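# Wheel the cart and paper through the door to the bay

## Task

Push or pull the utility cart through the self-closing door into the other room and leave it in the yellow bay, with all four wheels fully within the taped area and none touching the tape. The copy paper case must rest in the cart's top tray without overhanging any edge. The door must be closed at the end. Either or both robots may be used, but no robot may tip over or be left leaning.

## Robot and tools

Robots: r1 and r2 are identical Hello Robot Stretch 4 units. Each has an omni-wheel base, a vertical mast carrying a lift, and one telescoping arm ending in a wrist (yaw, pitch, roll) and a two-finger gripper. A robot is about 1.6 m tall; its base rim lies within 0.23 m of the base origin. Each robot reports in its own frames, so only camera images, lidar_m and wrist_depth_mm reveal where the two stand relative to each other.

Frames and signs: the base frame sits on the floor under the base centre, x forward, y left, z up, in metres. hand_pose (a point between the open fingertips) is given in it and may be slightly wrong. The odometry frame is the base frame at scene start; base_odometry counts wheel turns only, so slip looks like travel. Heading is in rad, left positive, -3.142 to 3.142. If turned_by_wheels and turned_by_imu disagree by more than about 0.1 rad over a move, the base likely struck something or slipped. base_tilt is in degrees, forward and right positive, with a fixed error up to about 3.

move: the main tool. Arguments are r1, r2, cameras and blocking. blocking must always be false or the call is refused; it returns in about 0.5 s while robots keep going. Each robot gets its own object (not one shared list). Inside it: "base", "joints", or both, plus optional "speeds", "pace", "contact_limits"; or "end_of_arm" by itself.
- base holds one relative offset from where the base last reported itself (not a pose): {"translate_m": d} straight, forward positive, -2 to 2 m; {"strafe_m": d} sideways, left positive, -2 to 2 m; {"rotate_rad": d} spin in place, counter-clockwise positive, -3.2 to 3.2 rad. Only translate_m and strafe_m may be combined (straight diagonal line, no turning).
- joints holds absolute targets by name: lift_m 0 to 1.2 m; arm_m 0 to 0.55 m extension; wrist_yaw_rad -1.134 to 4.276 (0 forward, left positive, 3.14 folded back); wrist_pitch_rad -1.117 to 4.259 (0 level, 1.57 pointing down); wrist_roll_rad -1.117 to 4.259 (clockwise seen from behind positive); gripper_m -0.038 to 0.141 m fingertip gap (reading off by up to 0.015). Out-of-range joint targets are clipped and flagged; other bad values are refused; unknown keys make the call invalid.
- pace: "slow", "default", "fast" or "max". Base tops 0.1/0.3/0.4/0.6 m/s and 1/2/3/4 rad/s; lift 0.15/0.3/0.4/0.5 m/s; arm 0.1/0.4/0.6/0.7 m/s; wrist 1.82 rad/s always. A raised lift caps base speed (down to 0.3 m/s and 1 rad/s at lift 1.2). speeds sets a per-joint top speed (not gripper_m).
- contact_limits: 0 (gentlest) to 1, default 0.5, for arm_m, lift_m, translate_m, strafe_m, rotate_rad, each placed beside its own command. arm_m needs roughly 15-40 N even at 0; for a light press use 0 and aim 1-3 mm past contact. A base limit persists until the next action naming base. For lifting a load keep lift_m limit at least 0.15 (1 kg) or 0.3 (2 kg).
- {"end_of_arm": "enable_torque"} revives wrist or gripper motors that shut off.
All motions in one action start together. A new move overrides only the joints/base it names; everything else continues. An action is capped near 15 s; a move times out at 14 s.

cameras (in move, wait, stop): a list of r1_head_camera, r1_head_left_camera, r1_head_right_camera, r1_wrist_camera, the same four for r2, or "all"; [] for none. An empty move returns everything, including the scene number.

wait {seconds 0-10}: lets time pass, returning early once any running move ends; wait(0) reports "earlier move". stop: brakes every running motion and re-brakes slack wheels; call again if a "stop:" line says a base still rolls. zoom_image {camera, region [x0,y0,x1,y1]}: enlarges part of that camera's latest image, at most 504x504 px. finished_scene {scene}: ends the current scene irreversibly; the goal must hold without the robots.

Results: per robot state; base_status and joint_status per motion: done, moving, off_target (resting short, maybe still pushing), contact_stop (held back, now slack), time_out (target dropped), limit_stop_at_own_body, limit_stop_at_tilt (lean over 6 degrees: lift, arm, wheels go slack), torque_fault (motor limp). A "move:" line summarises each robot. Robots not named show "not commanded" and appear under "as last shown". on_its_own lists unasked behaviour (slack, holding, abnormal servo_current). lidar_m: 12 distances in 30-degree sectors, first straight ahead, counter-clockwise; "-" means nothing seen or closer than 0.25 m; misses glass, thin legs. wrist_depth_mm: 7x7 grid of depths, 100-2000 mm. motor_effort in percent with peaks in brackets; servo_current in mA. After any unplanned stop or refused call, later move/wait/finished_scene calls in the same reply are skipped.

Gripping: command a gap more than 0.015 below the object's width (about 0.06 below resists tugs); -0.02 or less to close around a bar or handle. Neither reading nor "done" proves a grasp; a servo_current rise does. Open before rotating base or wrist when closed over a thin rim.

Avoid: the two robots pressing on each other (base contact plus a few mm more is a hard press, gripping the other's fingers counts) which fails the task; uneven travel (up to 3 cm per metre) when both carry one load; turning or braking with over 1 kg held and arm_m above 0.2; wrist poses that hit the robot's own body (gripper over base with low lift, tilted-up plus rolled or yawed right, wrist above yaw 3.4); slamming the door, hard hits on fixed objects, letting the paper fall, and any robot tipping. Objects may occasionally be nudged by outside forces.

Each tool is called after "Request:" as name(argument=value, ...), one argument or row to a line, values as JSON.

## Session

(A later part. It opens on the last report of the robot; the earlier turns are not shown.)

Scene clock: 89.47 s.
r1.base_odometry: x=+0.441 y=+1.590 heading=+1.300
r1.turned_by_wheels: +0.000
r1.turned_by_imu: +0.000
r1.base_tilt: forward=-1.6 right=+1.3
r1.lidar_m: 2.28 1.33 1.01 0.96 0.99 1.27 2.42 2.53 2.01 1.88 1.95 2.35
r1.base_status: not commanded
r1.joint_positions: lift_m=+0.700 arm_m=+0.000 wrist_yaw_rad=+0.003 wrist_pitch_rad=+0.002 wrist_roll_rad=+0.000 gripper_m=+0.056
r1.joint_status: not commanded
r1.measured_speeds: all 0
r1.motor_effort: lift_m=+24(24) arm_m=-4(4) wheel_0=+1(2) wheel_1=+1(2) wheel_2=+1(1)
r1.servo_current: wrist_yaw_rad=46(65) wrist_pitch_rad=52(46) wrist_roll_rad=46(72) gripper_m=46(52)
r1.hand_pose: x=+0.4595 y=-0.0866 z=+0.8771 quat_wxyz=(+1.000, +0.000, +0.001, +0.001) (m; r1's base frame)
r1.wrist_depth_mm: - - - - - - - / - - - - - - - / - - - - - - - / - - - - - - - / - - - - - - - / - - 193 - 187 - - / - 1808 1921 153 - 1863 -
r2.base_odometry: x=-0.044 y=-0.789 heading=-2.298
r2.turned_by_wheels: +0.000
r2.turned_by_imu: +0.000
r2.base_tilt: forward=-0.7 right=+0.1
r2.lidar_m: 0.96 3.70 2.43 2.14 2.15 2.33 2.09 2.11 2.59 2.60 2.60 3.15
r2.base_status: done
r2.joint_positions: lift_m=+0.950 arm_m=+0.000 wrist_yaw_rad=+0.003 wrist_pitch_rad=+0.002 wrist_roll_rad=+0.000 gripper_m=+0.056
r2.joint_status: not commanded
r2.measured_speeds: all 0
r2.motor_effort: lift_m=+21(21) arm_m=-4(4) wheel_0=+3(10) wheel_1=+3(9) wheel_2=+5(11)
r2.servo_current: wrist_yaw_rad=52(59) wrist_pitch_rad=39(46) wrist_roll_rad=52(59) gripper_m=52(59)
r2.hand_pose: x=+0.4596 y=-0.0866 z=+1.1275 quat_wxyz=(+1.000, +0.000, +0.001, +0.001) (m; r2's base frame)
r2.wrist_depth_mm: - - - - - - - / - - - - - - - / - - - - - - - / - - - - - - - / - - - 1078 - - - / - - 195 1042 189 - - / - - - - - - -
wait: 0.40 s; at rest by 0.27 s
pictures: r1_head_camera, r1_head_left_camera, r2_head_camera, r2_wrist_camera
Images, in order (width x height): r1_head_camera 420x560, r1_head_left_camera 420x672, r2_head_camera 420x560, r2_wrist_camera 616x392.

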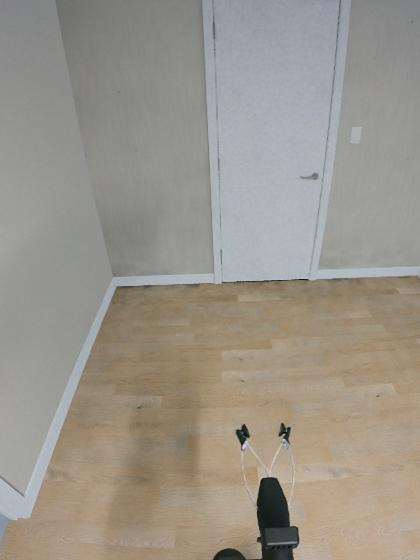

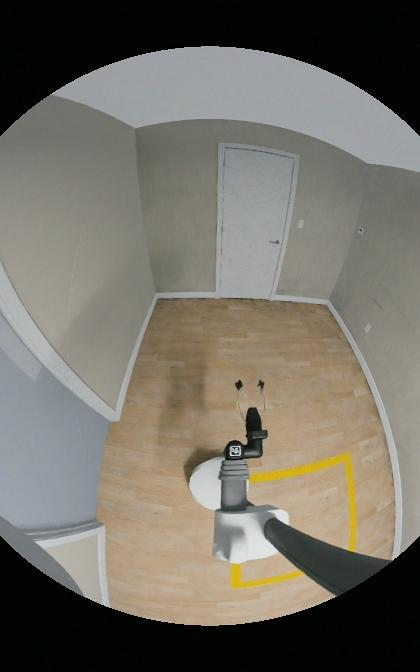

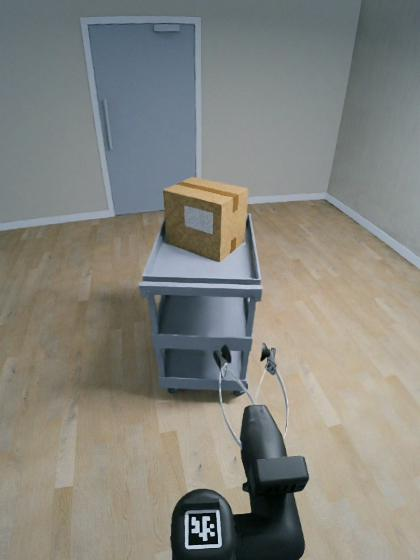

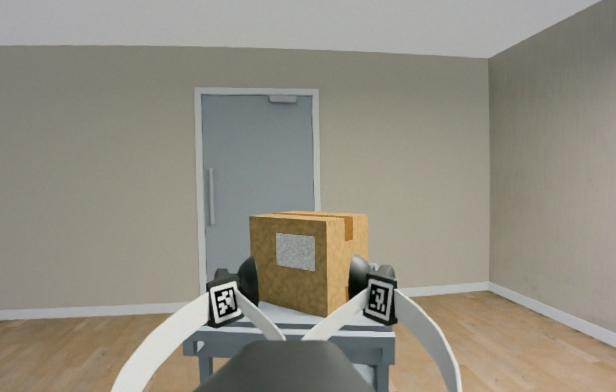

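Request:
zoom_image(
  camera="r2_head_camera",
  region=[120, 200, 300, 400],
)

Request:
move(
  blocking=false,
  r1={"base":{"rotate_rad":1.57},"pace":"fast"},
  r2={"joints":{"lift_m":0.65}},
)

Request:
wait(
  seconds=2,
)

Request:
wait(
  seconds=1,
  cameras=["r1_head_camera","r1_head_left_camera","r1_wrist_camera","r2_head_camera","r2_wrist_camera","r2_head_right_camera"],
)

Scaled by 2.520 from the camera's 420x560 image, which has a finer 1200x1600 frame.

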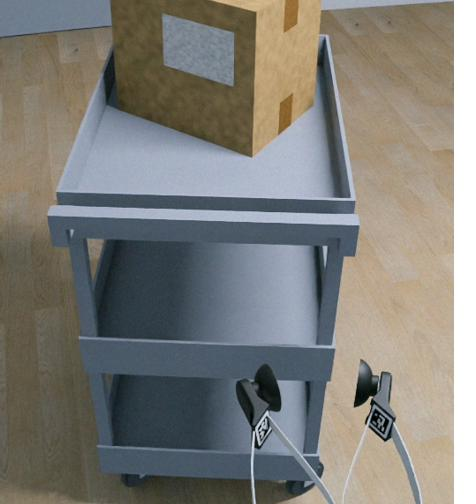

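Scene clock: 99.60 s.
move: r1 moving; r2 moving
r1.base_odometry: x=+0.441 y=+1.590 heading=+1.615
r1.turned_by_wheels: +0.315
r1.turned_by_imu: +0.316
r1.base_tilt: forward=-1.6 right=+1.3
r1.lidar_m: 1.75 1.02 0.96 0.97 1.05 1.91 2.41 2.16 1.90 1.90 2.25 2.28
r1.base_status: rotate_rad moving
r1.joint_positions: lift_m=+0.700 arm_m=+0.000 wrist_yaw_rad=+0.002 wrist_pitch_rad=+0.002 wrist_roll_rad=+0.000 gripper_m=+0.056
r1.joint_status: not commanded
r1.measured_speeds: translate_m=-0.001 strafe_m=+0.000 rotate_rad=+1.222 lift_m=+0.000 arm_m=+0.000 wrist_yaw_rad=+0.000 wrist_pitch_rad=+0.000 wrist_roll_rad=+0.000
r1.motor_effort: lift_m=+24(24) arm_m=-3(4) wheel_0=-10(10) wheel_1=-8(8) wheel_2=-9(9)
r1.servo_current: wrist_yaw_rad=59(65) wrist_pitch_rad=39(46) wrist_roll_rad=65(65) gripper_m=39(46)
r1.hand_pose: x=+0.4595 y=-0.0868 z=+0.8771 quat_wxyz=(+1.000, +0.000, +0.001, +0.001) (m; r1's base frame)
r1.wrist_depth_mm: - - - - - - 1863 / - - - - - - 1808 / - - - - - - 1808 / - - - - - - 1863 / - - - - - - 1808 / - - 191 - 188 - 1756 / - 151 1921 153 - - 1808
r2.base_odometry: x=-0.044 y=-0.789 heading=-2.298
r2.turned_by_wheels: +0.000
r2.turned_by_imu: +0.000
r2.base_tilt: forward=-0.7 right=+0.1
r2.lidar_m: 0.96 3.72 2.40 2.12 2.14 2.37 2.10 2.10 2.58 2.59 2.62 3.17
r2.base_status: not commanded
r2.joint_positions: lift_m=+0.912 arm_m=+0.000 wrist_yaw_rad=+0.003 wrist_pitch_rad=+0.002 wrist_roll_rad=+0.000 gripper_m=+0.056
r2.joint_status: lift_m moving
r2.measured_speeds: translate_m=+0.000 strafe_m=+0.000 rotate_rad=+0.000 lift_m=-0.146 arm_m=+0.000 wrist_yaw_rad=+0.000 wrist_pitch_rad=+0.000 wrist_roll_rad=+0.000
r2.motor_effort: lift_m=+12(21) arm_m=-4(4) wheel_0=+2(2) wheel_1=+3(3) wheel_2=+5(5)
r2.servo_current: wrist_yaw_rad=46(59) wrist_pitch_rad=39(46) wrist_roll_rad=52(52) gripper_m=46(52)
r2.hand_pose: x=+0.4596 y=-0.0866 z=+1.0901 quat_wxyz=(+1.000, +0.000, +0.001, +0.001) (m; r2's base frame)
r2.wrist_depth_mm: - - - - - - - / - - - - - - - / - - - - - - - / - - - - - - - / - - - 1098 - - - / - - 195 1060 189 - - / - - - - - - -
pictures: none

Scene clock: 101.00 s.
earlier move: r1 done; r2 moving
r1.base_odometry: x=+0.441 y=+1.590 heading=+2.870
r1.turned_by_wheels: +1.255
r1.turned_by_imu: +1.262
r1.base_tilt: forward=-1.6 right=+1.3
r1.lidar_m: 0.95 1.01 1.27 2.40 2.47 1.99 1.85 1.97 2.43 2.29 1.33 0.97
r1.base_status: done
r1.joint_positions: lift_m=+0.700 arm_m=+0.000 wrist_yaw_rad=+0.002 wrist_pitch_rad=+0.002 wrist_roll_rad=+0.000 gripper_m=+0.056
r1.joint_status: not commanded
r1.measured_speeds: all 0
r1.motor_effort: lift_m=+24(24) arm_m=-4(4) wheel_0=-3(10) wheel_1=+0(9) wheel_2=+0(10)
r1.servo_current: wrist_yaw_rad=33(65) wrist_pitch_rad=33(52) wrist_roll_rad=72(72) gripper_m=33(46)
r1.hand_pose: x=+0.4595 y=-0.0868 z=+0.8772 quat_wxyz=(+1.000, +0.000, +0.001, +0.001) (m; r1's base frame)
r1.wrist_depth_mm: - - - - 759 732 - / - - - - 768 741 - / - - - - 778 741 - / - - - - - 750 - / - - - - - 750 - / - - 191 - 187 715 - / - 141 - 136 - 691 -
r2.base_odometry: x=-0.044 y=-0.789 heading=-2.298
r2.turned_by_wheels: +0.000
r2.turned_by_imu: +0.000
r2.base_tilt: forward=-0.7 right=+0.1
r2.lidar_m: 0.97 3.69 2.41 2.13 2.16 2.38 2.09 2.11 2.59 2.59 2.60 3.12
r2.base_status: not commanded
r2.joint_positions: lift_m=+0.652 arm_m=+0.000 wrist_yaw_rad=+0.003 wrist_pitch_rad=+0.002 wrist_roll_rad=+0.000 gripper_m=+0.056
r2.joint_status: lift_m moving
r2.measured_speeds: translate_m=+0.000 strafe_m=+0.000 rotate_rad=+0.000 lift_m=-0.034 arm_m=+0.000 wrist_yaw_rad=+0.000 wrist_pitch_rad=+0.000 wrist_roll_rad=+0.000
r2.motor_effort: lift_m=+13(21) arm_m=-4(4) wheel_0=+2(3) wheel_1=+2(3) wheel_2=+5(5)
r2.servo_current: wrist_yaw_rad=46(59) wrist_pitch_rad=46(46) wrist_roll_rad=39(59) gripper_m=46(52)
r2.hand_pose: x=+0.4596 y=-0.0866 z=+0.8295 quat_wxyz=(+1.000, +0.000, +0.001, +0.001) (m; r2's base frame)
r2.wrist_depth_mm: - - - - - - - / - - - - - - - / - - - 1078 - - - / - - - 1098 - - - / - - - - - - - / - - 195 - 189 - - / 1808 1756 - - - 1808 1708
wait: 1.40 of 2 s (r1 has come to rest)
pictures: none

Scene clock: 101.37 s.
earlier move: r2 done
r1.base_odometry: x=+0.441 y=+1.590 heading=+2.870
r1.turned_by_wheels: +0.000
r1.turned_by_imu: +0.000
r1.base_tilt: forward=-1.6 right=+1.2
r1.lidar_m: 0.96 1.00 1.25 2.41 2.47 1.99 1.88 1.97 2.41 2.27 1.34 1.00
r1.base_status: done
r1.joint_positions: lift_m=+0.700 arm_m=+0.000 wrist_yaw_rad=+0.002 wrist_pitch_rad=+0.002 wrist_roll_rad=+0.000 gripper_m=+0.056
r1.joint_status: not commanded
r1.measured_speeds: all 0
r1.motor_effort: lift_m=+24(24) arm_m=-3(4) wheel_0=-2(10) wheel_1=+0(9) wheel_2=+0(10)
r1.servo_current: wrist_yaw_rad=39(65) wrist_pitch_rad=39(52) wrist_roll_rad=46(72) gripper_m=39(46)
r1.hand_pose: x=+0.4595 y=-0.0868 z=+0.8772 quat_wxyz=(+1.000, +0.000, +0.001, +0.001) (m; r1's base frame)
r1.wrist_depth_mm: - - - - 750 741 - / - - - - 768 732 - / - - - - 759 750 - / - - - - - 750 - / - - - - - 759 - / - - 190 - 188 723 - / - 140 - 137 - 691 -
r2.base_odometry: x=-0.044 y=-0.789 heading=-2.298
r2.turned_by_wheels: +0.000
r2.turned_by_imu: +0.000
r2.base_tilt: forward=-0.7 right=+0.1
r2.lidar_m: 0.96 3.72 2.43 2.11 2.15 2.37 2.08 2.10 2.57 2.59 2.61 3.17
r2.base_status: not commanded
r2.joint_positions: lift_m=+0.650 arm_m=+0.000 wrist_yaw_rad=+0.003 wrist_pitch_rad=+0.002 wrist_roll_rad=+0.000 gripper_m=+0.056
r2.joint_status: all done
r2.measured_speeds: all 0
r2.motor_effort: lift_m=+14(21) arm_m=-4(4) wheel_0=+2(3) wheel_1=+3(3) wheel_2=+5(5)
r2.servo_current: wrist_yaw_rad=65(65) wrist_pitch_rad=39(46) wrist_roll_rad=52(59) gripper_m=46(52)
r2.hand_pose: x=+0.4596 y=-0.0866 z=+0.8281 quat_wxyz=(+1.000, +0.000, +0.001, +0.001) (m; r2's base frame)
r2.wrist_depth_mm: - - - - - - - / - - - - - - - / - - - 1078 - - - / - - - 1078 - - - / - - - - - - - / - - 195 - 189 - - / 1808 1708 - - - 1808 1756
wait: 0.37 of 1 s (r2 has come to rest)
pictures: r1_head_camera, r1_head_left_camera, r1_wrist_camera, r2_head_camera, r2_head_right_camera, r2_wrist_camera
Images, in order (width x height): r1_head_camera 420x560, r1_head_left_camera 420x672, r1_wrist_camera 616x392, r2_head_camera 420x560, r2_head_right_camera 420x672, r2_wrist_camera 616x392.

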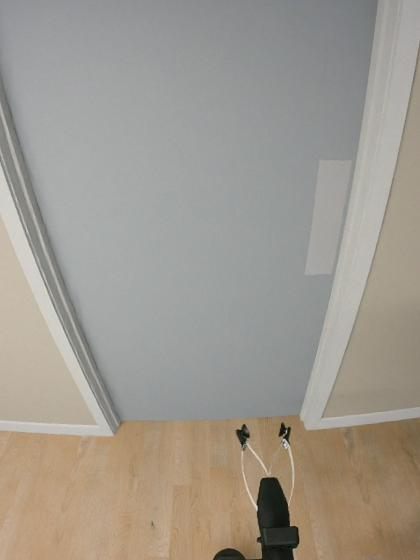

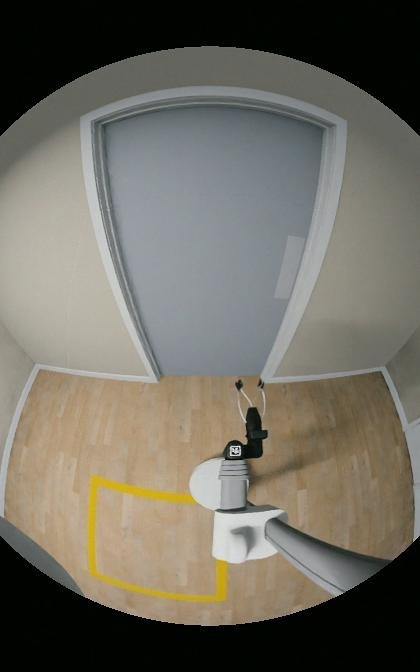

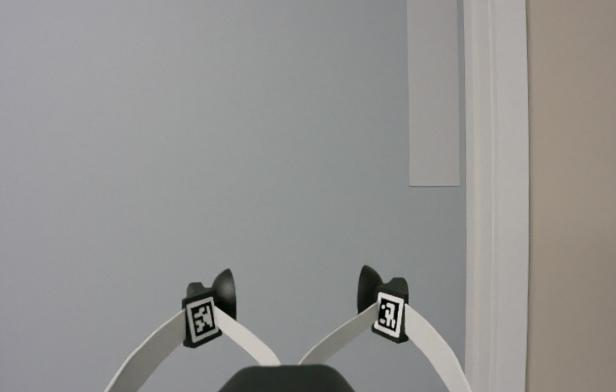

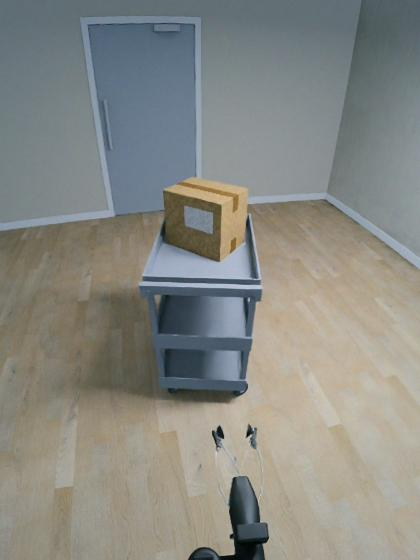

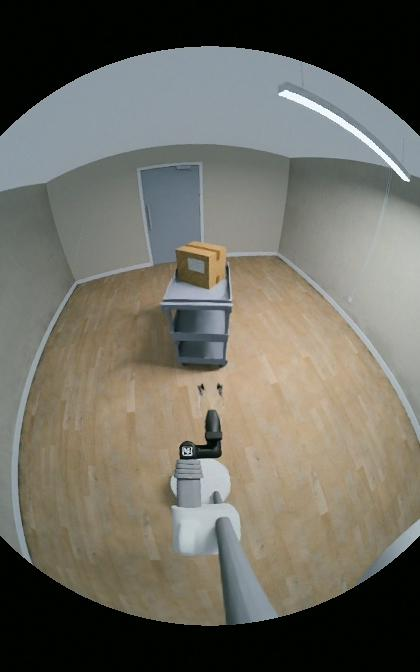

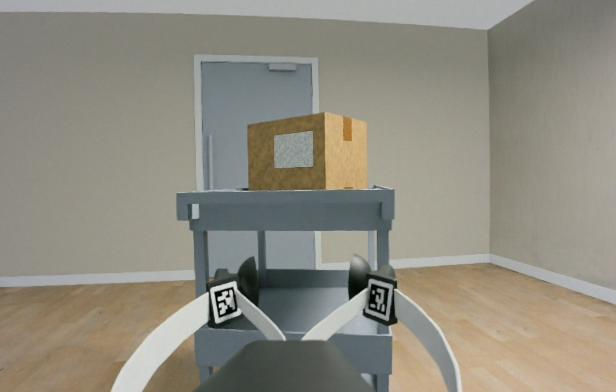

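Request:
move(
  blocking=false,
  r1={"base":{"rotate_rad":3.14},"pace":"fast"},
  r2={"base":{"translate_m":0.3,"strafe_m":0.05},"joints":{"lift_m":0.685,"wrist_roll_rad":1.57,"gripper_m":0.13}},
)

Request:
wait(
  seconds=3,
)

Request:
wait(
  seconds=2,
  cameras=["r1_head_camera","r1_head_left_camera","r2_head_camera","r2_wrist_camera"],
)

Request:
zoom_image(
  camera="r2_head_camera",
  region=[100, 230, 340, 470],
)

Request:
move(
  blocking=false,
  r1={"base":{"translate_m":-0.68}},
)

Scene clock: 129.67 s.
move: r1 moving; r2 moving
r1.base_odometry: x=+0.441 y=+1.590 heading=-3.098
r1.turned_by_wheels: +0.316
r1.turned_by_imu: +0.316
r1.base_tilt: forward=-1.6 right=+1.3
r1.lidar_m: 0.96 1.06 1.88 2.42 2.17 1.88 1.88 2.24 2.29 1.77 1.00 0.97
r1.base_status: rotate_rad moving
r1.joint_positions: lift_m=+0.700 arm_m=+0.000 wrist_yaw_rad=+0.002 wrist_pitch_rad=+0.002 wrist_roll_rad=+0.000 gripper_m=+0.056
r1.joint_status: not commanded
r1.measured_speeds: translate_m=+0.002 strafe_m=+0.000 rotate_rad=+1.223 lift_m=+0.000 arm_m=+0.000 wrist_yaw_rad=+0.000 wrist_pitch_rad=+0.000 wrist_roll_rad=+0.000
r1.motor_effort: lift_m=+24(24) arm_m=-4(4) wheel_0=-9(10) wheel_1=-9(9) wheel_2=-8(9)
r1.servo_current: wrist_yaw_rad=39(59) wrist_pitch_rad=46(46) wrist_roll_rad=46(59) gripper_m=39(46)
r1.hand_pose: x=+0.4595 y=-0.0868 z=+0.8772 quat_wxyz=(+1.000, +0.000, +0.001, +0.001) (m; r1's base frame)
r1.wrist_depth_mm: - 842 - - - - 654 / 798 831 - - - - 654 / 809 842 - - - - 661 / 809 842 - - - - - / 788 842 - - - - - / 809 831 190 - 187 - - / - 151 - 137 - - -
r2.base_odometry: x=-0.061 y=-0.816 heading=-2.298
r2.turned_by_wheels: +0.000
r2.turned_by_imu: +0.001
r2.base_tilt: forward=-0.7 right=+0.1
r2.lidar_m: 0.93 3.68 2.43 2.13 2.15 2.36 2.13 2.17 2.58 2.59 2.62 3.17
r2.base_status: translate_m moving; strafe_m moving
r2.joint_positions: lift_m=+0.680 arm_m=+0.000 wrist_yaw_rad=+0.003 wrist_pitch_rad=+0.002 wrist_roll_rad=+0.589 gripper_m=+0.075
r2.joint_status: lift_m moving; wrist_roll_rad moving; gripper_m moving
r2.measured_speeds: translate_m=+0.122 strafe_m=+0.019 rotate_rad=-0.001 lift_m=+0.059 arm_m=+0.000 wrist_yaw_rad=+0.000 wrist_pitch_rad=+0.000 wrist_roll_rad=+1.820
r2.motor_effort: lift_m=+22(24) arm_m=-4(4) wheel_0=+6(8) wheel_1=+8(9) wheel_2=-13(13)
r2.servo_current: wrist_yaw_rad=46(59) wrist_pitch_rad=39(46) wrist_roll_rad=104(117) gripper_m=59(91)
r2.hand_pose: x=+0.4596 y=-0.0866 z=+0.8576 quat_wxyz=(+0.957, +0.290, +0.001, +0.001) (m; r2's base frame)
r2.wrist_depth_mm: - - - - - - - / - - - - - - - / - - - 1098 - - - / - - - 1060 - - - / - - - 798 1366 - 1618 / - - 190 1366 187 1618 1308 / - - - - - - 1118
pictures: none

Scene clock: 131.63 s.
earlier move: r1 moving; r2 done
r1.base_odometry: x=+0.441 y=+1.590 heading=-0.273
r1.turned_by_wheels: +2.824
r1.turned_by_imu: +2.839
r1.base_tilt: forward=-1.6 right=+1.2
r1.lidar_m: 1.87 1.91 2.42 2.28 1.37 1.00 0.97 0.99 1.21 2.42 2.50 2.00
r1.base_status: rotate_rad moving
r1.joint_positions: lift_m=+0.700 arm_m=+0.000 wrist_yaw_rad=+0.002 wrist_pitch_rad=+0.002 wrist_roll_rad=+0.000 gripper_m=+0.056
r1.joint_status: not commanded
r1.measured_speeds: all 0
r1.motor_effort: lift_m=+24(24) arm_m=-4(4) wheel_0=-2(10) wheel_1=-4(10) wheel_2=+1(10)
r1.servo_current: wrist_yaw_rad=59(65) wrist_pitch_rad=33(52) wrist_roll_rad=65(78) gripper_m=39(52)
r1.hand_pose: x=+0.4595 y=-0.0868 z=+0.8772 quat_wxyz=(+1.000, +0.000, +0.001, +0.001) (m; r1's base frame)
r1.wrist_depth_mm: - - - - - - - / - - - - - - - / - - - - - - - / - - - - - - - / - - - - - - - / - - 190 - 187 - - / - 140 - 136 - - -
r2.base_odometry: x=-0.206 y=-1.047 heading=-2.298
r2.turned_by_wheels: +0.000
r2.turned_by_imu: +0.001
r2.base_tilt: forward=-0.7 right=+0.0
r2.lidar_m: 0.68 3.41 2.43 2.14 2.16 2.66 2.41 2.44 2.90 2.59 2.61 0.71
r2.base_status: done
r2.joint_positions: lift_m=+0.685 arm_m=+0.000 wrist_yaw_rad=+0.003 wrist_pitch_rad=+0.002 wrist_roll_rad=+1.568 gripper_m=+0.130
r2.joint_status: all done
r2.measured_speeds: all 0
r2.motor_effort: lift_m=+21(24) arm_m=-4(4) wheel_0=+2(9) wheel_1=+4(10) wheel_2=-2(14)
r2.servo_current: wrist_yaw_rad=52(65) wrist_pitch_rad=46(46) wrist_roll_rad=46(117) gripper_m=52(124)
r2.hand_pose: x=+0.4596 y=-0.0866 z=+0.8625 quat_wxyz=(+0.708, +0.706, +0.001, +0.000) (m; r2's base frame)
r2.wrist_depth_mm: - - - - - 1708 1160 / - - - 496 - 1576 496 / - - 904 504 1118 - 500 / - - 768 512 1138 - 512 / - - 878 525 1118 - 525 / - - 217 525 213 525 535 / - - - - - 549 544
wait: 1.97 of 3 s (r2 has come to rest)
pictures: none

Scene clock: 131.73 s.
earlier move: r1 done
r1.base_odometry: x=+0.441 y=+1.590 heading=-0.273
r1.turned_by_wheels: +0.000
r1.turned_by_imu: +0.000
r1.base_tilt: forward=-1.6 right=+1.2
r1.lidar_m: 1.85 1.93 2.39 2.27 1.36 0.98 0.97 1.00 1.23 2.44 2.47 2.02
r1.base_status: done
r1.joint_positions: lift_m=+0.700 arm_m=+0.000 wrist_yaw_rad=+0.002 wrist_pitch_rad=+0.002 wrist_roll_rad=+0.000 gripper_m=+0.056
r1.joint_status: not commanded
r1.measured_speeds: all 0
r1.motor_effort: lift_m=+24(24) arm_m=-4(4) wheel_0=-1(10) wheel_1=-2(10) wheel_2=+1(10)
r1.servo_current: wrist_yaw_rad=39(65) wrist_pitch_rad=46(52) wrist_roll_rad=52(78) gripper_m=39(52)
r1.hand_pose: x=+0.4595 y=-0.0868 z=+0.8772 quat_wxyz=(+1.000, +0.000, +0.001, +0.001) (m; r1's base frame)
r1.wrist_depth_mm: - - - - - - - / - - - - - - - / - - - - - - - / - - - - - - - / - - - - - - - / - - 191 - 187 - - / - 141 - 137 - - -
r2.base_odometry: x=-0.206 y=-1.047 heading=-2.298
r2.turned_by_wheels: +0.000
r2.turned_by_imu: +0.000
r2.base_tilt: forward=-0.7 right=+0.1
r2.lidar_m: 0.67 3.42 2.42 2.15 2.15 2.61 2.39 2.42 2.89 2.58 2.58 0.70
r2.base_status: done
r2.joint_positions: lift_m=+0.685 arm_m=+0.000 wrist_yaw_rad=+0.003 wrist_pitch_rad=+0.002 wrist_roll_rad=+1.568 gripper_m=+0.130
r2.joint_status: all done
r2.measured_speeds: all 0
r2.motor_effort: lift_m=+21(24) arm_m=-4(4) wheel_0=+3(9) wheel_1=+4(10) wheel_2=-2(14)
r2.servo_current: wrist_yaw_rad=33(65) wrist_pitch_rad=52(52) wrist_roll_rad=46(117) gripper_m=52(124)
r2.hand_pose: x=+0.4596 y=-0.0866 z=+0.8625 quat_wxyz=(+0.708, +0.706, +0.001, +0.000) (m; r2's base frame)
r2.wrist_depth_mm: - - - - - 1661 1205 / - - - 492 - 1618 500 / - - 891 508 1098 - 500 / - - 778 521 1138 - 508 / - - 878 525 1098 - 521 / - - 217 530 213 525 535 / - - - - - 549 544
wait: 0.10 of 2 s (r1 has come to rest)
pictures: r1_head_camera, r1_head_left_camera, r2_head_camera, r2_wrist_camera
Images, in order (width x height): r1_head_camera 420x560, r1_head_left_camera 420x672, r2_head_camera 420x560, r2_wrist_camera 616x392.

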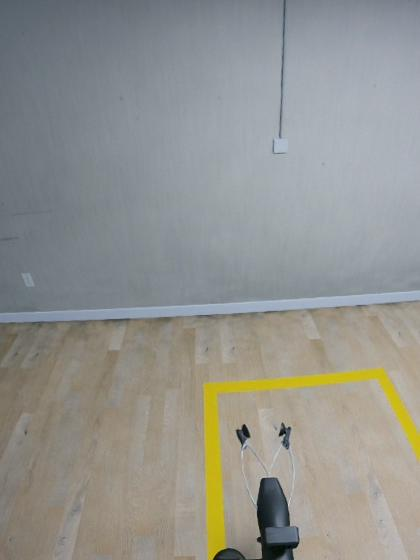

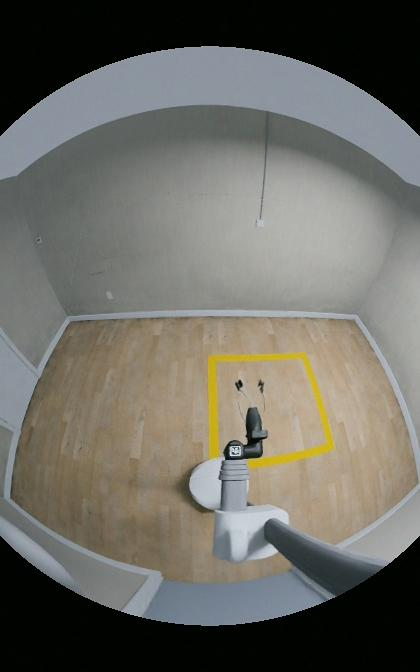

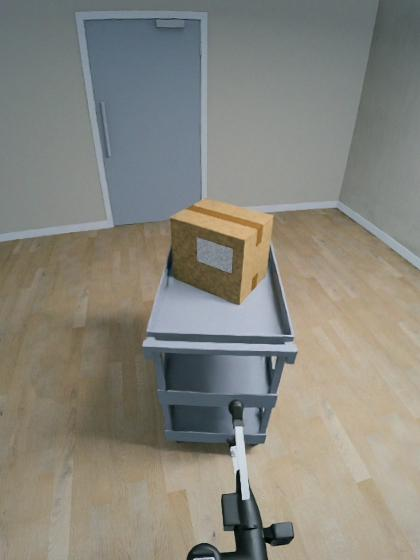

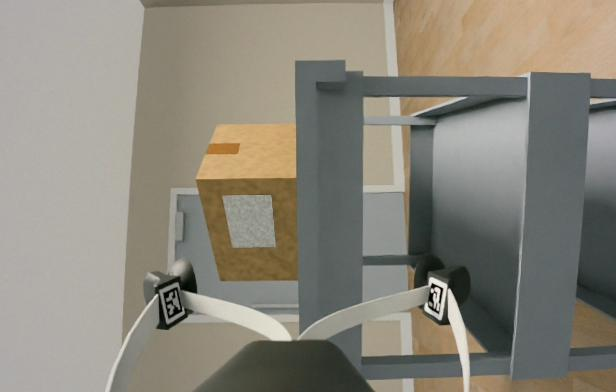

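Scaled by 2.100 from the camera's 420x560 image, which has a finer 1200x1600 frame.

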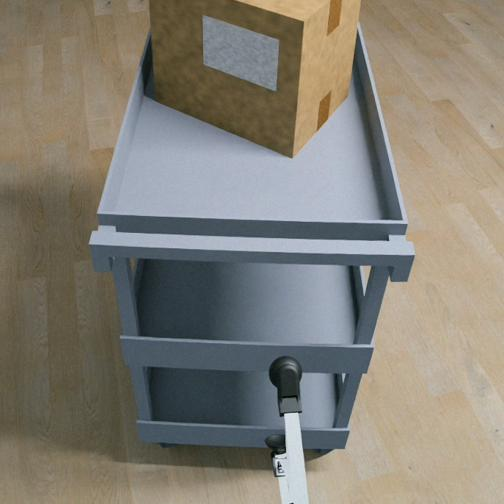

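Scene clock: 132.23 s.
move: r1 moving
r1.base_odometry: x=+0.411 y=+1.598 heading=-0.273
r1.turned_by_wheels: +0.000
r1.turned_by_imu: +0.000
r1.base_tilt: forward=-1.6 right=+1.3
r1.lidar_m: 1.91 1.95 2.40 2.26 1.35 0.96 0.94 0.96 1.17 2.41 2.48 2.03
r1.base_status: translate_m moving
r1.joint_positions: lift_m=+0.700 arm_m=+0.000 wrist_yaw_rad=+0.002 wrist_pitch_rad=+0.002 wrist_roll_rad=+0.000 gripper_m=+0.056
r1.joint_status: not commanded
r1.measured_speeds: translate_m=-0.121 strafe_m=+0.000 rotate_rad=+0.003 lift_m=+0.000 arm_m=+0.000 wrist_yaw_rad=+0.000 wrist_pitch_rad=+0.000 wrist_roll_rad=+0.000
r1.motor_effort: lift_m=+24(24) arm_m=-4(4) wheel_0=-4(7) wheel_1=-6(7) wheel_2=+7(9)
r1.servo_current: wrist_yaw_rad=52(59) wrist_pitch_rad=33(46) wrist_roll_rad=52(59) gripper_m=39(46)
r1.hand_pose: x=+0.4595 y=-0.0868 z=+0.8772 quat_wxyz=(+1.000, +0.000, +0.001, +0.001) (m; r1's base frame)
r1.wrist_depth_mm: - - - - - - - / - - - - - - - / - - - - - - - / - - - - - - - / - - - - - - - / - - 190 - 187 - - / - 141 - 137 - - -
r2: as last shown
r2.base_tilt: forward=-0.7 right=+0.0
r2.lidar_m: 0.69 3.42 2.43 2.17 2.16 2.64 2.41 2.43 2.89 2.60 2.58 0.71
r2.motor_effort: lift_m=+21(21) arm_m=-4(4) wheel_0=+3(3) wheel_1=+4(4) wheel_2=-3(3)
r2.servo_current: wrist_yaw_rad=39(59) wrist_pitch_rad=39(52) wrist_roll_rad=52(59) gripper_m=52(52)
r2.wrist_depth_mm: - - - - - 1756 1182 / - - - 492 - 1661 496 / - - 891 508 1098 - 504 / - - 778 512 1118 - 512 / - - 866 521 1118 - 525 / - - 218 530 213 530 535 / - - - - - 554 544
pictures: none

Request:
move(
  blocking=false,
  r2={"base":{"translate_m":0.26,"strafe_m":0.04},"joints":{"lift_m":0.668}},
)

Request:
wait(
  seconds=3,
)

Request:
wait(
  seconds=2,
  cameras=["r1_head_left_camera","r1_head_right_camera","r2_head_camera","r2_wrist_camera"],
)

Request:
zoom_image(
  camera="r2_head_camera",
  region=[100, 230, 340, 560],
)

Scene clock: 143.50 s.
earlier move: r1 done
move: r2 moving
r1.base_odometry: x=-0.213 y=+1.774 heading=-0.274
r1.turned_by_wheels: +0.000
r1.turned_by_imu: -0.001
r1.base_tilt: forward=-1.6 right=+1.3
r1.lidar_m: 2.54 2.64 2.38 1.20 0.44 0.31 0.29 0.30 0.40 0.78 2.52 2.69
r1.base_status: done
r1.joint_positions: lift_m=+0.700 arm_m=+0.000 wrist_yaw_rad=+0.002 wrist_pitch_rad=+0.002 wrist_roll_rad=+0.000 gripper_m=+0.056
r1.joint_status: not commanded
r1.measured_speeds: all 0
r1.motor_effort: lift_m=+24(24) arm_m=-4(4) wheel_0=-2(2) wheel_1=-2(2) wheel_2=+0(0)
r1.servo_current: wrist_yaw_rad=52(59) wrist_pitch_rad=39(46) wrist_roll_rad=39(65) gripper_m=46(46)
r1.hand_pose: x=+0.4595 y=-0.0868 z=+0.8772 quat_wxyz=(+1.000, +0.000, +0.001, +0.001) (m; r1's base frame)
r1.wrist_depth_mm: - - - - - - - / - - - - - - - / - - - - - - - / - - - - - - - / - - - - - - - / - - 194 - 188 - - / - 1983 1921 153 - 1921 -
r2.base_odometry: x=-0.223 y=-1.073 heading=-2.297
r2.turned_by_wheels: +0.000
r2.turned_by_imu: +0.001
r2.base_tilt: forward=-0.7 right=+0.1
r2.lidar_m: 0.61 3.39 2.40 2.18 2.13 2.62 2.43 2.45 2.89 2.58 2.59 0.67
r2.base_status: translate_m moving; strafe_m moving
r2.joint_positions: lift_m=+0.668 arm_m=+0.000 wrist_yaw_rad=+0.003 wrist_pitch_rad=+0.002 wrist_roll_rad=+1.568 gripper_m=+0.130
r2.joint_status: lift_m moving
r2.measured_speeds: translate_m=+0.122 strafe_m=+0.019 rotate_rad=-0.004 lift_m=-0.001 arm_m=+0.000 wrist_yaw_rad=+0.000 wrist_pitch_rad=+0.000 wrist_roll_rad=+0.000
r2.motor_effort: lift_m=+14(21) arm_m=-4(4) wheel_0=+4(8) wheel_1=+9(9) wheel_2=-13(13)
r2.servo_current: wrist_yaw_rad=39(59) wrist_pitch_rad=39(46) wrist_roll_rad=46(52) gripper_m=52(52)
r2.hand_pose: x=+0.4596 y=-0.0866 z=+0.8461 quat_wxyz=(+0.708, +0.706, +0.001, +0.000) (m; r2's base frame)
r2.wrist_depth_mm: - - - - - 1618 1160 / - - - 469 - 1464 466 / - - 866 477 - - 477 / - - 732 484 - - 484 / - - 820 492 - - 500 / - - 217 500 213 504 504 / - - - - - 535 512
pictures: none

Scene clock: 145.33 s.
earlier move: r2 done
r1.base_odometry: x=-0.213 y=+1.774 heading=-0.274
r1.turned_by_wheels: +0.000
r1.turned_by_imu: +0.000
r1.base_tilt: forward=-1.6 right=+1.3
r1.lidar_m: 2.55 2.62 2.39 1.19 0.45 0.31 0.27 0.30 0.43 0.77 2.54 2.72
r1.base_status: done
r1.joint_positions: lift_m=+0.700 arm_m=+0.000 wrist_yaw_rad=+0.002 wrist_pitch_rad=+0.002 wrist_roll_rad=+0.000 gripper_m=+0.056
r1.joint_status: not commanded
r1.measured_speeds: all 0
r1.motor_effort: lift_m=+24(24) arm_m=-4(4) wheel_0=-1(2) wheel_1=-2(2) wheel_2=+0(0)
r1.servo_current: wrist_yaw_rad=33(65) wrist_pitch_rad=39(52) wrist_roll_rad=52(65) gripper_m=52(52)
r1.hand_pose: x=+0.4595 y=-0.0868 z=+0.8772 quat_wxyz=(+1.000, +0.000, +0.001, +0.001) (m; r1's base frame)
r1.wrist_depth_mm: - - - - - - - / - - - - - - - / - - - - - - - / - - - - - - - / - - - - - - - / - - 193 - 187 - - / - 1921 1863 154 - 1921 -
r2.base_odometry: x=-0.349 y=-1.267 heading=-2.297
r2.turned_by_wheels: +0.000
r2.turned_by_imu: +0.001
r2.base_tilt: forward=-0.7 right=+0.0
r2.lidar_m: 0.43 3.13 2.45 2.16 2.18 2.68 2.67 2.67 2.87 2.58 2.57 0.46
r2.base_status: done
r2.joint_positions: lift_m=+0.668 arm_m=+0.000 wrist_yaw_rad=+0.003 wrist_pitch_rad=+0.002 wrist_roll_rad=+1.568 gripper_m=+0.130
r2.joint_status: all done
r2.measured_speeds: all 0
r2.motor_effort: lift_m=+14(21) arm_m=-4(4) wheel_0=+3(9) wheel_1=+2(10) wheel_2=-2(13)
r2.servo_current: wrist_yaw_rad=46(59) wrist_pitch_rad=39(46) wrist_roll_rad=46(59) gripper_m=52(59)
r2.hand_pose: x=+0.4596 y=-0.0866 z=+0.8461 quat_wxyz=(+0.708, +0.706, +0.001, +0.000) (m; r2's base frame)
r2.wrist_depth_mm: - - - 242 245 1808 - / - - 627 247 250 809 - / - 535 488 251 254 - - / - - 517 255 258 - - / - - 569 260 264 - - / - - 204 203 195 564 - / - - - - - 1708 477
wait: 1.83 of 3 s (r2 has come to rest)
pictures: none

Scene clock: 147.33 s.
r1.base_odometry: x=-0.213 y=+1.774 heading=-0.274
r1.turned_by_wheels: +0.000
r1.turned_by_imu: +0.000
r1.base_tilt: forward=-1.6 right=+1.2
r1.lidar_m: 2.55 2.64 2.38 1.19 0.43 0.32 0.30 0.29 0.43 0.76 2.52 2.71
r1.base_status: done
r1.joint_positions: lift_m=+0.700 arm_m=+0.000 wrist_yaw_rad=+0.002 wrist_pitch_rad=+0.002 wrist_roll_rad=+0.000 gripper_m=+0.056
r1.joint_status: not commanded
r1.measured_speeds: all 0
r1.motor_effort: lift_m=+24(24) arm_m=-4(4) wheel_0=-2(2) wheel_1=-2(2) wheel_2=+0(0)
r1.servo_current: wrist_yaw_rad=46(65) wrist_pitch_rad=39(52) wrist_roll_rad=65(65) gripper_m=39(52)
r1.hand_pose: x=+0.4595 y=-0.0868 z=+0.8772 quat_wxyz=(+1.000, +0.000, +0.001, +0.001) (m; r1's base frame)
r1.wrist_depth_mm: - - - - - - - / - - - - - - - / - - - - - - - / - - - - - - - / - - - - - - - / - - 193 - 187 - - / - 1921 1921 153 - 1921 -
r2.base_odometry: x=-0.349 y=-1.267 heading=-2.297
r2.turned_by_wheels: +0.000
r2.turned_by_imu: +0.000
r2.base_tilt: forward=-0.7 right=+0.0
r2.lidar_m: 0.42 3.17 2.41 2.18 2.18 2.68 2.66 2.69 2.87 2.57 2.60 0.46
r2.base_status: done
r2.joint_positions: lift_m=+0.668 arm_m=+0.000 wrist_yaw_rad=+0.003 wrist_pitch_rad=+0.002 wrist_roll_rad=+1.568 gripper_m=+0.130
r2.joint_status: all done
r2.measured_speeds: all 0
r2.motor_effort: lift_m=+14(21) arm_m=-4(4) wheel_0=+3(9) wheel_1=+2(10) wheel_2=-2(13)
r2.servo_current: wrist_yaw_rad=39(59) wrist_pitch_rad=46(46) wrist_roll_rad=33(59) gripper_m=59(59)
r2.hand_pose: x=+0.4596 y=-0.0866 z=+0.8461 quat_wxyz=(+0.708, +0.706, +0.001, +0.000) (m; r2's base frame)
r2.wrist_depth_mm: - - - 243 245 1708 - / - - 627 247 249 788 - / - 530 484 251 254 - - / - - 521 256 258 - - / - - 569 260 262 - - / - - 204 204 195 564 - / - - - - - 1756 473
wait: 2.00 s; at rest by 0.27 s
pictures: r1_head_left_camera, r1_head_right_camera, r2_head_camera, r2_wrist_camera
Images, in order (width x height): r1_head_left_camera 420x672, r1_head_right_camera 420x672, r2_head_camera 420x560, r2_wrist_camera 616x392.

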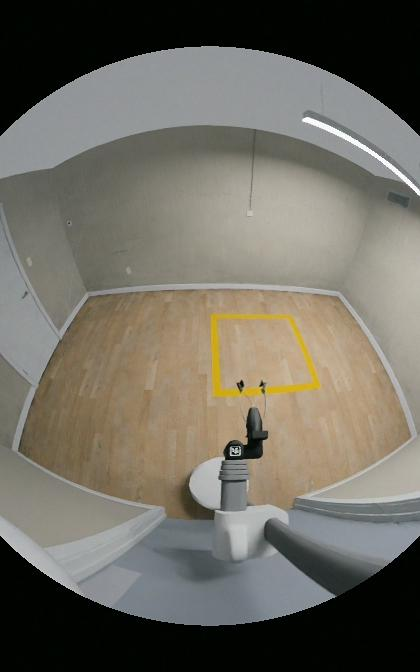

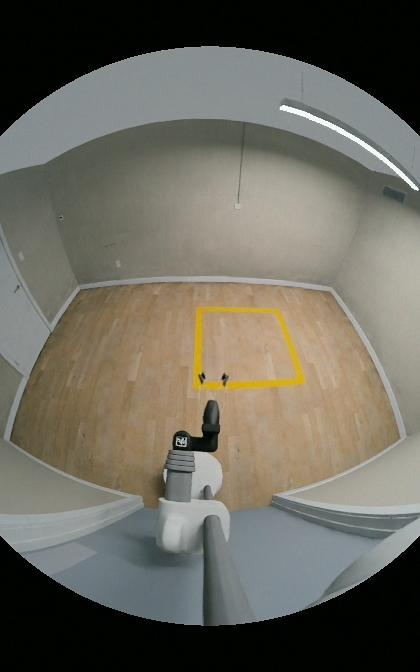

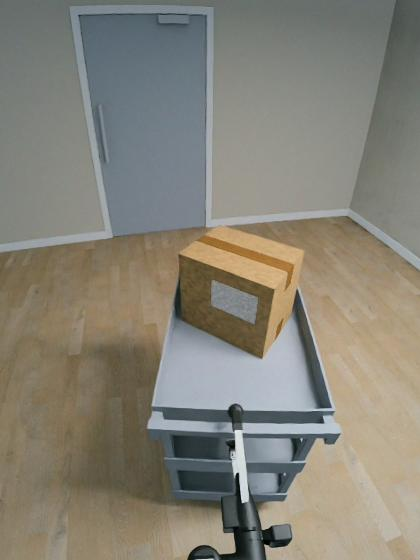

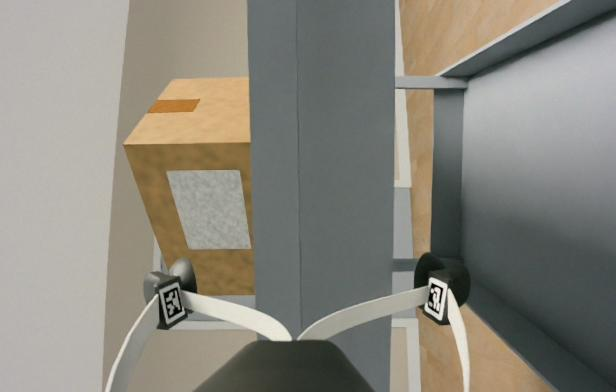

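Scaled by 1.527 from the camera's 420x560 image, which has a finer 1200x1600 frame.

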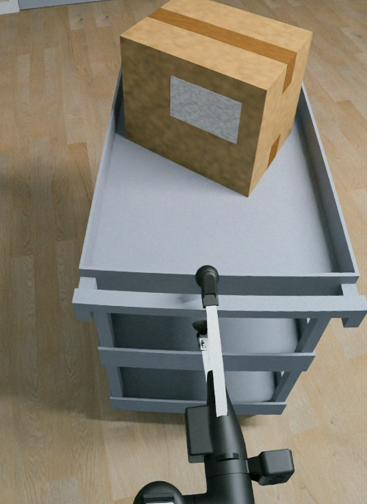

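Request:
move(
  blocking=false,
  r1={"base":{"translate_m":-1.2},"pace":"slow","contact_limits":{"translate_m":0.8}},
  r2={"joints":{"lift_m":0.643}},
)

Request:
wait(
  seconds=0.6,
)

Request:
move(
  blocking=false,
  r2={"joints":{"gripper_m":0.02}},
)

Request:
wait(
  seconds=3,
)

Request:
wait(
  seconds=3,
  cameras=["r1_head_left_camera","r2_head_camera","r2_wrist_camera"],
)

Scene clock: 155.97 s.
move: r1 moving; r2 moving
r1.base_odometry: x=-0.225 y=+1.777 heading=-0.274
r1.turned_by_wheels: +0.000
r1.turned_by_imu: -0.001
r1.base_tilt: forward=-1.6 right=+1.3
r1.lidar_m: 2.55 2.62 2.36 1.10 0.44 0.31 0.27 0.30 0.42 0.68 2.53 2.72
r1.base_status: translate_m moving
r1.joint_positions: lift_m=+0.700 arm_m=+0.000 wrist_yaw_rad=+0.002 wrist_pitch_rad=+0.002 wrist_roll_rad=+0.000 gripper_m=+0.056
r1.joint_status: not commanded
r1.measured_speeds: translate_m=-0.048 strafe_m=+0.000 rotate_rad=+0.000 lift_m=+0.000 arm_m=+0.000 wrist_yaw_rad=+0.000 wrist_pitch_rad=+0.000 wrist_roll_rad=+0.000
r1.motor_effort: lift_m=+24(24) arm_m=-4(4) wheel_0=-5(6) wheel_1=-4(5) wheel_2=+5(6)
r1.servo_current: wrist_yaw_rad=52(52) wrist_pitch_rad=39(52) wrist_roll_rad=59(59) gripper_m=46(46)
r1.contact_limits: translate_m 0.8
r1.hand_pose: x=+0.4595 y=-0.0868 z=+0.8772 quat_wxyz=(+1.000, +0.000, +0.001, +0.001) (m; r1's base frame)
r1.wrist_depth_mm: - - - - - - - / - - - - - - - / - - - - - - - / - - - - - - - / - - - - - - - / - - 194 - 187 - - / - 1983 1921 153 - 1921 -
r2.base_odometry: x=-0.349 y=-1.267 heading=-2.297
r2.turned_by_wheels: +0.000
r2.turned_by_imu: +0.000
r2.base_tilt: forward=-0.7 right=+0.1
r2.lidar_m: 0.43 3.15 2.44 2.18 2.18 2.64 2.65 2.68 2.87 2.55 2.60 0.44
r2.base_status: not commanded
r2.joint_positions: lift_m=+0.644 arm_m=+0.000 wrist_yaw_rad=+0.003 wrist_pitch_rad=+0.002 wrist_roll_rad=+1.568 gripper_m=+0.130
r2.joint_status: lift_m moving
r2.measured_speeds: translate_m=+0.000 strafe_m=+0.000 rotate_rad=+0.000 lift_m=-0.027 arm_m=+0.000 wrist_yaw_rad=+0.000 wrist_pitch_rad=+0.000 wrist_roll_rad=+0.000
r2.motor_effort: lift_m=+14(15) arm_m=-4(4) wheel_0=+3(4) wheel_1=+2(3) wheel_2=-2(3)
r2.servo_current: wrist_yaw_rad=33(52) wrist_pitch_rad=39(46) wrist_roll_rad=46(65) gripper_m=52(59)
r2.hand_pose: x=+0.4596 y=-0.0866 z=+0.8219 quat_wxyz=(+0.708, +0.706, +0.001, +0.000) (m; r2's base frame)
r2.wrist_depth_mm: - - 189 244 - 1756 - / - - 191 249 - 798 - / - 500 195 253 - 854 - / - 539 207 257 - - - / - - 203 262 264 - - / - - 203 265 195 - - / - - - - - 1808 469
pictures: none

Scene clock: 156.33 s.
earlier move: r1 moving; r2 done
r1.base_odometry: x=-0.250 y=+1.784 heading=-0.274
r1.turned_by_wheels: +0.000
r1.turned_by_imu: +0.000
r1.base_tilt: forward=-1.6 right=+1.3
r1.lidar_m: 2.60 2.66 2.38 1.01 0.42 0.29 0.25 0.26 0.38 0.61 2.52 2.76
r1.base_status: translate_m moving
r1.joint_positions: lift_m=+0.700 arm_m=+0.000 wrist_yaw_rad=+0.002 wrist_pitch_rad=+0.002 wrist_roll_rad=+0.000 gripper_m=+0.056
r1.joint_status: not commanded
r1.measured_speeds: translate_m=-0.086 strafe_m=+0.000 rotate_rad=-0.001 lift_m=+0.000 arm_m=+0.000 wrist_yaw_rad=+0.000 wrist_pitch_rad=+0.000 wrist_roll_rad=+0.000
r1.motor_effort: lift_m=+24(24) arm_m=-4(4) wheel_0=-4(6) wheel_1=-4(5) wheel_2=+5(7)
r1.servo_current: wrist_yaw_rad=46(52) wrist_pitch_rad=39(52) wrist_roll_rad=52(59) gripper_m=39(46)
r1.contact_limits: translate_m 0.8
r1.hand_pose: x=+0.4595 y=-0.0868 z=+0.8772 quat_wxyz=(+1.000, +0.000, +0.001, +0.001) (m; r1's base frame)
r1.wrist_depth_mm: - - - - - - - / - - - - - - - / - - - - - - - / - - - - - - - / - - - - - - - / - - 193 - 188 - - / - 1863 1983 153 - 1921 -
r2.base_odometry: x=-0.349 y=-1.267 heading=-2.297
r2.turned_by_wheels: +0.000
r2.turned_by_imu: +0.000
r2.base_tilt: forward=-0.6 right=+0.1
r2.lidar_m: 0.42 3.15 2.45 2.17 2.18 2.65 2.68 2.70 2.88 2.57 2.58 0.45
r2.base_status: not commanded
r2.joint_positions: lift_m=+0.643 arm_m=+0.000 wrist_yaw_rad=+0.003 wrist_pitch_rad=+0.002 wrist_roll_rad=+1.568 gripper_m=+0.130
r2.joint_status: all done
r2.measured_speeds: all 0
r2.motor_effort: lift_m=+14(15) arm_m=-4(4) wheel_0=+3(4) wheel_1=+2(3) wheel_2=-2(3)
r2.servo_current: wrist_yaw_rad=46(52) wrist_pitch_rad=46(46) wrist_roll_rad=39(65) gripper_m=46(59)
r2.hand_pose: x=+0.4596 y=-0.0866 z=+0.8211 quat_wxyz=(+0.708, +0.706, +0.001, +0.000) (m; r2's base frame)
r2.wrist_depth_mm: - - 188 244 - 1708 - / - - 191 250 - 809 - / - 500 195 253 - 842 - / - 549 199 257 - - - / - - 216 262 - - - / - - 202 266 195 - - / - - - - - 1808 466
wait: 0.37 of 0.6 s (r2 has come to rest)
pictures: none

Scene clock: 156.83 s.
earlier move: r1 moving
move: r2 moving
r1.base_odometry: x=-0.297 y=+1.797 heading=-0.274
r1.turned_by_wheels: +0.000
r1.turned_by_imu: +0.000
r1.base_tilt: forward=-1.6 right=+1.3
r1.lidar_m: 2.62 2.72 2.37 0.79 0.33 0.25 0.25 0.25 0.32 0.60 2.52 2.77
r1.base_status: translate_m moving
r1.joint_positions: lift_m=+0.700 arm_m=+0.000 wrist_yaw_rad=+0.002 wrist_pitch_rad=+0.002 wrist_roll_rad=+0.000 gripper_m=+0.056
r1.joint_status: not commanded
r1.measured_speeds: translate_m=-0.099 strafe_m=-0.001 rotate_rad=-0.002 lift_m=+0.000 arm_m=+0.000 wrist_yaw_rad=+0.000 wrist_pitch_rad=+0.000 wrist_roll_rad=+0.000
r1.motor_effort: lift_m=+24(24) arm_m=-4(4) wheel_0=-5(7) wheel_1=+0(5) wheel_2=+4(7)
r1.servo_current: wrist_yaw_rad=59(65) wrist_pitch_rad=39(46) wrist_roll_rad=33(59) gripper_m=46(46)
r1.contact_limits: translate_m 0.8
r1.hand_pose: x=+0.4595 y=-0.0868 z=+0.8772 quat_wxyz=(+1.000, +0.000, +0.001, +0.001) (m; r1's base frame)
r1.wrist_depth_mm: - - - - - - - / - - - - - - - / - - - - - - - / - - - - - - - / - - - - - - - / - - 193 - 187 - - / - 1921 1921 154 - 1983 -
r2.base_odometry: x=-0.349 y=-1.267 heading=-2.297
r2.turned_by_wheels: +0.000
r2.turned_by_imu: +0.000
r2.base_tilt: forward=-0.7 right=+0.1
r2.lidar_m: 0.43 3.14 2.45 2.17 2.18 2.68 2.66 2.70 2.88 2.57 2.60 0.42
r2.base_status: not commanded
r2.joint_positions: lift_m=+0.643 arm_m=+0.000 wrist_yaw_rad=+0.003 wrist_pitch_rad=+0.002 wrist_roll_rad=+1.568 gripper_m=+0.117
r2.joint_status: gripper_m moving
r2.measured_speeds: all 0
r2.motor_effort: lift_m=+14(14) arm_m=-4(4) wheel_0=+4(4) wheel_1=+2(3) wheel_2=-2(2)
r2.servo_current: wrist_yaw_rad=39(59) wrist_pitch_rad=46(46) wrist_roll_rad=52(52) gripper_m=85(85)
r2.hand_pose: x=+0.4596 y=-0.0866 z=+0.8211 quat_wxyz=(+0.708, +0.706, +0.001, +0.000) (m; r2's base frame)
r2.wrist_depth_mm: - - 188 244 - 1756 - / - - 191 249 - 798 - / - 504 195 253 - 842 - / - 544 198 257 - - - / - - 216 263 - - - / - - 203 265 195 - - / - - - - - 1708 466
pictures: none

Scene clock: 158.33 s.
earlier move: r1 moving; r2 done
r1.base_odometry: x=-0.441 y=+1.838 heading=-0.273
r1.turned_by_wheels: +0.000
r1.turned_by_imu: +0.001
r1.base_tilt: forward=-1.6 right=+1.3
r1.lidar_m: 2.76 2.86 2.35 0.36 0.37 0.25 - 0.26 0.25 0.40 2.53 2.96
r1.base_status: translate_m moving
r1.joint_positions: lift_m=+0.700 arm_m=+0.000 wrist_yaw_rad=+0.002 wrist_pitch_rad=+0.002 wrist_roll_rad=+0.000 gripper_m=+0.056
r1.joint_status: not commanded
r1.measured_speeds: translate_m=-0.101 strafe_m=+0.001 rotate_rad=+0.005 lift_m=+0.000 arm_m=+0.000 wrist_yaw_rad=+0.000 wrist_pitch_rad=+0.000 wrist_roll_rad=+0.000
r1.motor_effort: lift_m=+23(24) arm_m=-4(4) wheel_0=-10(15) wheel_1=-8(11) wheel_2=+21(23)
r1.servo_current: wrist_yaw_rad=46(65) wrist_pitch_rad=52(52) wrist_roll_rad=39(65) gripper_m=39(46)
r1.contact_limits: translate_m 0.8
r1.hand_pose: x=+0.4595 y=-0.0868 z=+0.8772 quat_wxyz=(+1.000, +0.000, +0.001, +0.001) (m; r1's base frame)
r1.wrist_depth_mm: - - - - - - - / - - - - - - - / - - - - - - - / - - - - - - - / - - - - - - - / - - 193 - 187 - - / - 1983 1863 153 - 1983 -
r2.base_odometry: x=-0.349 y=-1.267 heading=-2.297
r2.turned_by_wheels: +0.000
r2.turned_by_imu: +0.000
r2.base_tilt: forward=-0.7 right=+0.0
r2.lidar_m: 0.43 2.99 2.43 2.18 2.18 2.67 2.67 2.69 2.88 2.57 2.58 0.46
r2.base_status: not commanded
r2.joint_positions: lift_m=+0.643 arm_m=+0.000 wrist_yaw_rad=+0.003 wrist_pitch_rad=-0.013 wrist_roll_rad=+1.568 gripper_m=+0.021
r2.joint_status: all done
r2.measured_speeds: all 0
r2.motor_effort: lift_m=+13(14) arm_m=-4(4) wheel_0=+3(4) wheel_1=+2(3) wheel_2=-3(3)
r2.servo_current: wrist_yaw_rad=39(65) wrist_pitch_rad=72(72) wrist_roll_rad=52(59) gripper_m=85(208)
r2.hand_pose: x=+0.4595 y=-0.0866 z=+0.8253 quat_wxyz=(+0.708, +0.706, -0.004, +0.006) (m; r2's base frame)
r2.wrist_depth_mm: - - - 237 237 1863 - / - - 597 243 242 788 - / - - 484 247 247 820 - / - - 517 250 252 854 - / - - 585 222 257 854 - / - - 189 202 185 - - / - - - - - 1756 488
wait: 1.50 of 3 s (r2 has come to rest)
pictures: none

Scene clock: 161.33 s.
earlier move: r1 moving
r1.base_odometry: x=-0.730 y=+1.919 heading=-0.275
r1.turned_by_wheels: -0.001
r1.turned_by_imu: -0.108
r1.base_tilt: forward=-1.6 right=+1.1
r1.lidar_m: 3.00 3.03 0.29 0.31 2.19 0.33 0.25 - 0.25 0.25 0.55 3.20
r1.base_status: translate_m moving
r1.joint_positions: lift_m=+0.700 arm_m=+0.000 wrist_yaw_rad=+0.002 wrist_pitch_rad=+0.002 wrist_roll_rad=+0.000 gripper_m=+0.056
r1.joint_status: not commanded
r1.measured_speeds: translate_m=-0.101 strafe_m=+0.001 rotate_rad=-0.001 lift_m=+0.000 arm_m=+0.000 wrist_yaw_rad=+0.000 wrist_pitch_rad=+0.000 wrist_roll_rad=+0.000
r1.motor_effort: lift_m=+21(24) arm_m=-4(4) wheel_0=+3(15) wheel_1=-19(21) wheel_2=+6(23)
r1.servo_current: wrist_yaw_rad=52(72) wrist_pitch_rad=46(52) wrist_roll_rad=52(72) gripper_m=39(46)
r1.contact_limits: translate_m 0.8
r1.hand_pose: x=+0.4595 y=-0.0869 z=+0.8774 quat_wxyz=(+1.000, +0.000, +0.001, +0.001) (m; r1's base frame)
r1.wrist_depth_mm: - - - - - - - / - - - - - - - / - - - - - - - / - - - - - - - / - - - - - - - / - - 194 - 187 - - / - 1921 1983 153 - 1921 -
r2.base_odometry: x=-0.349 y=-1.267 heading=-2.297
r2.turned_by_wheels: +0.000
r2.turned_by_imu: +0.000
r2.base_tilt: forward=-0.7 right=+0.1
r2.lidar_m: 0.44 3.13 2.42 2.16 2.17 2.65 2.66 2.69 2.88 2.57 2.59 0.46
r2.base_status: not commanded
r2.joint_positions: lift_m=+0.643 arm_m=+0.000 wrist_yaw_rad=+0.003 wrist_pitch_rad=-0.013 wrist_roll_rad=+1.568 gripper_m=+0.021
r2.joint_status: all done
r2.measured_speeds: all 0
r2.motor_effort: lift_m=+13(14) arm_m=-4(4) wheel_0=+3(4) wheel_1=+2(3) wheel_2=-2(3)
r2.servo_current: wrist_yaw_rad=52(65) wrist_pitch_rad=72(78) wrist_roll_rad=52(65) gripper_m=85(208)
r2.hand_pose: x=+0.4595 y=-0.0866 z=+0.8253 quat_wxyz=(+0.708, +0.706, -0.004, +0.006) (m; r2's base frame)
r2.wrist_depth_mm: - - - 238 237 1863 - / - - 603 243 243 788 - / - - 484 248 247 831 - / - - 517 252 253 842 - / - - 580 221 257 842 - / - - 190 203 185 - - / - - - - - 1756 488
wait: 3.00 s; no rest
pictures: r1_head_left_camera, r2_head_camera, r2_wrist_camera
Images, in order (width x height): r1_head_left_camera 420x672, r2_head_camera 420x560, r2_wrist_camera 616x392.

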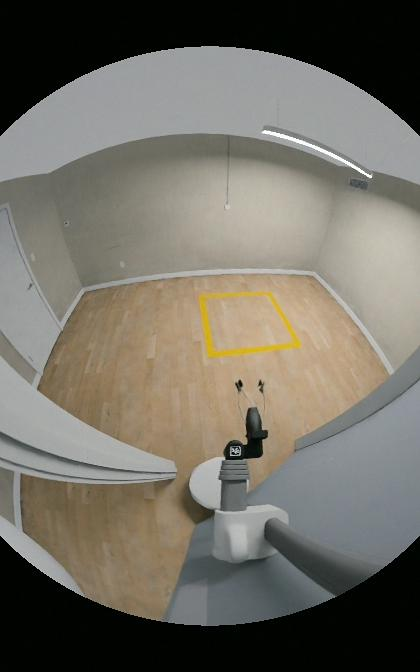

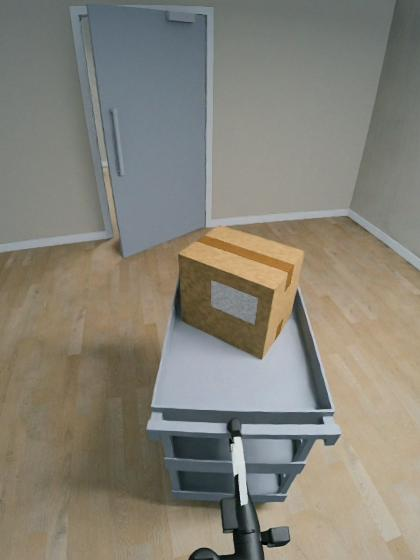

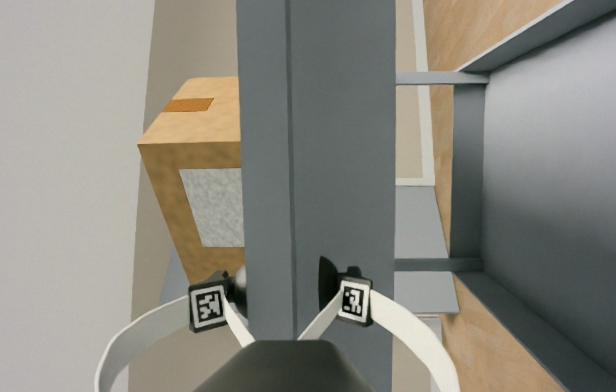

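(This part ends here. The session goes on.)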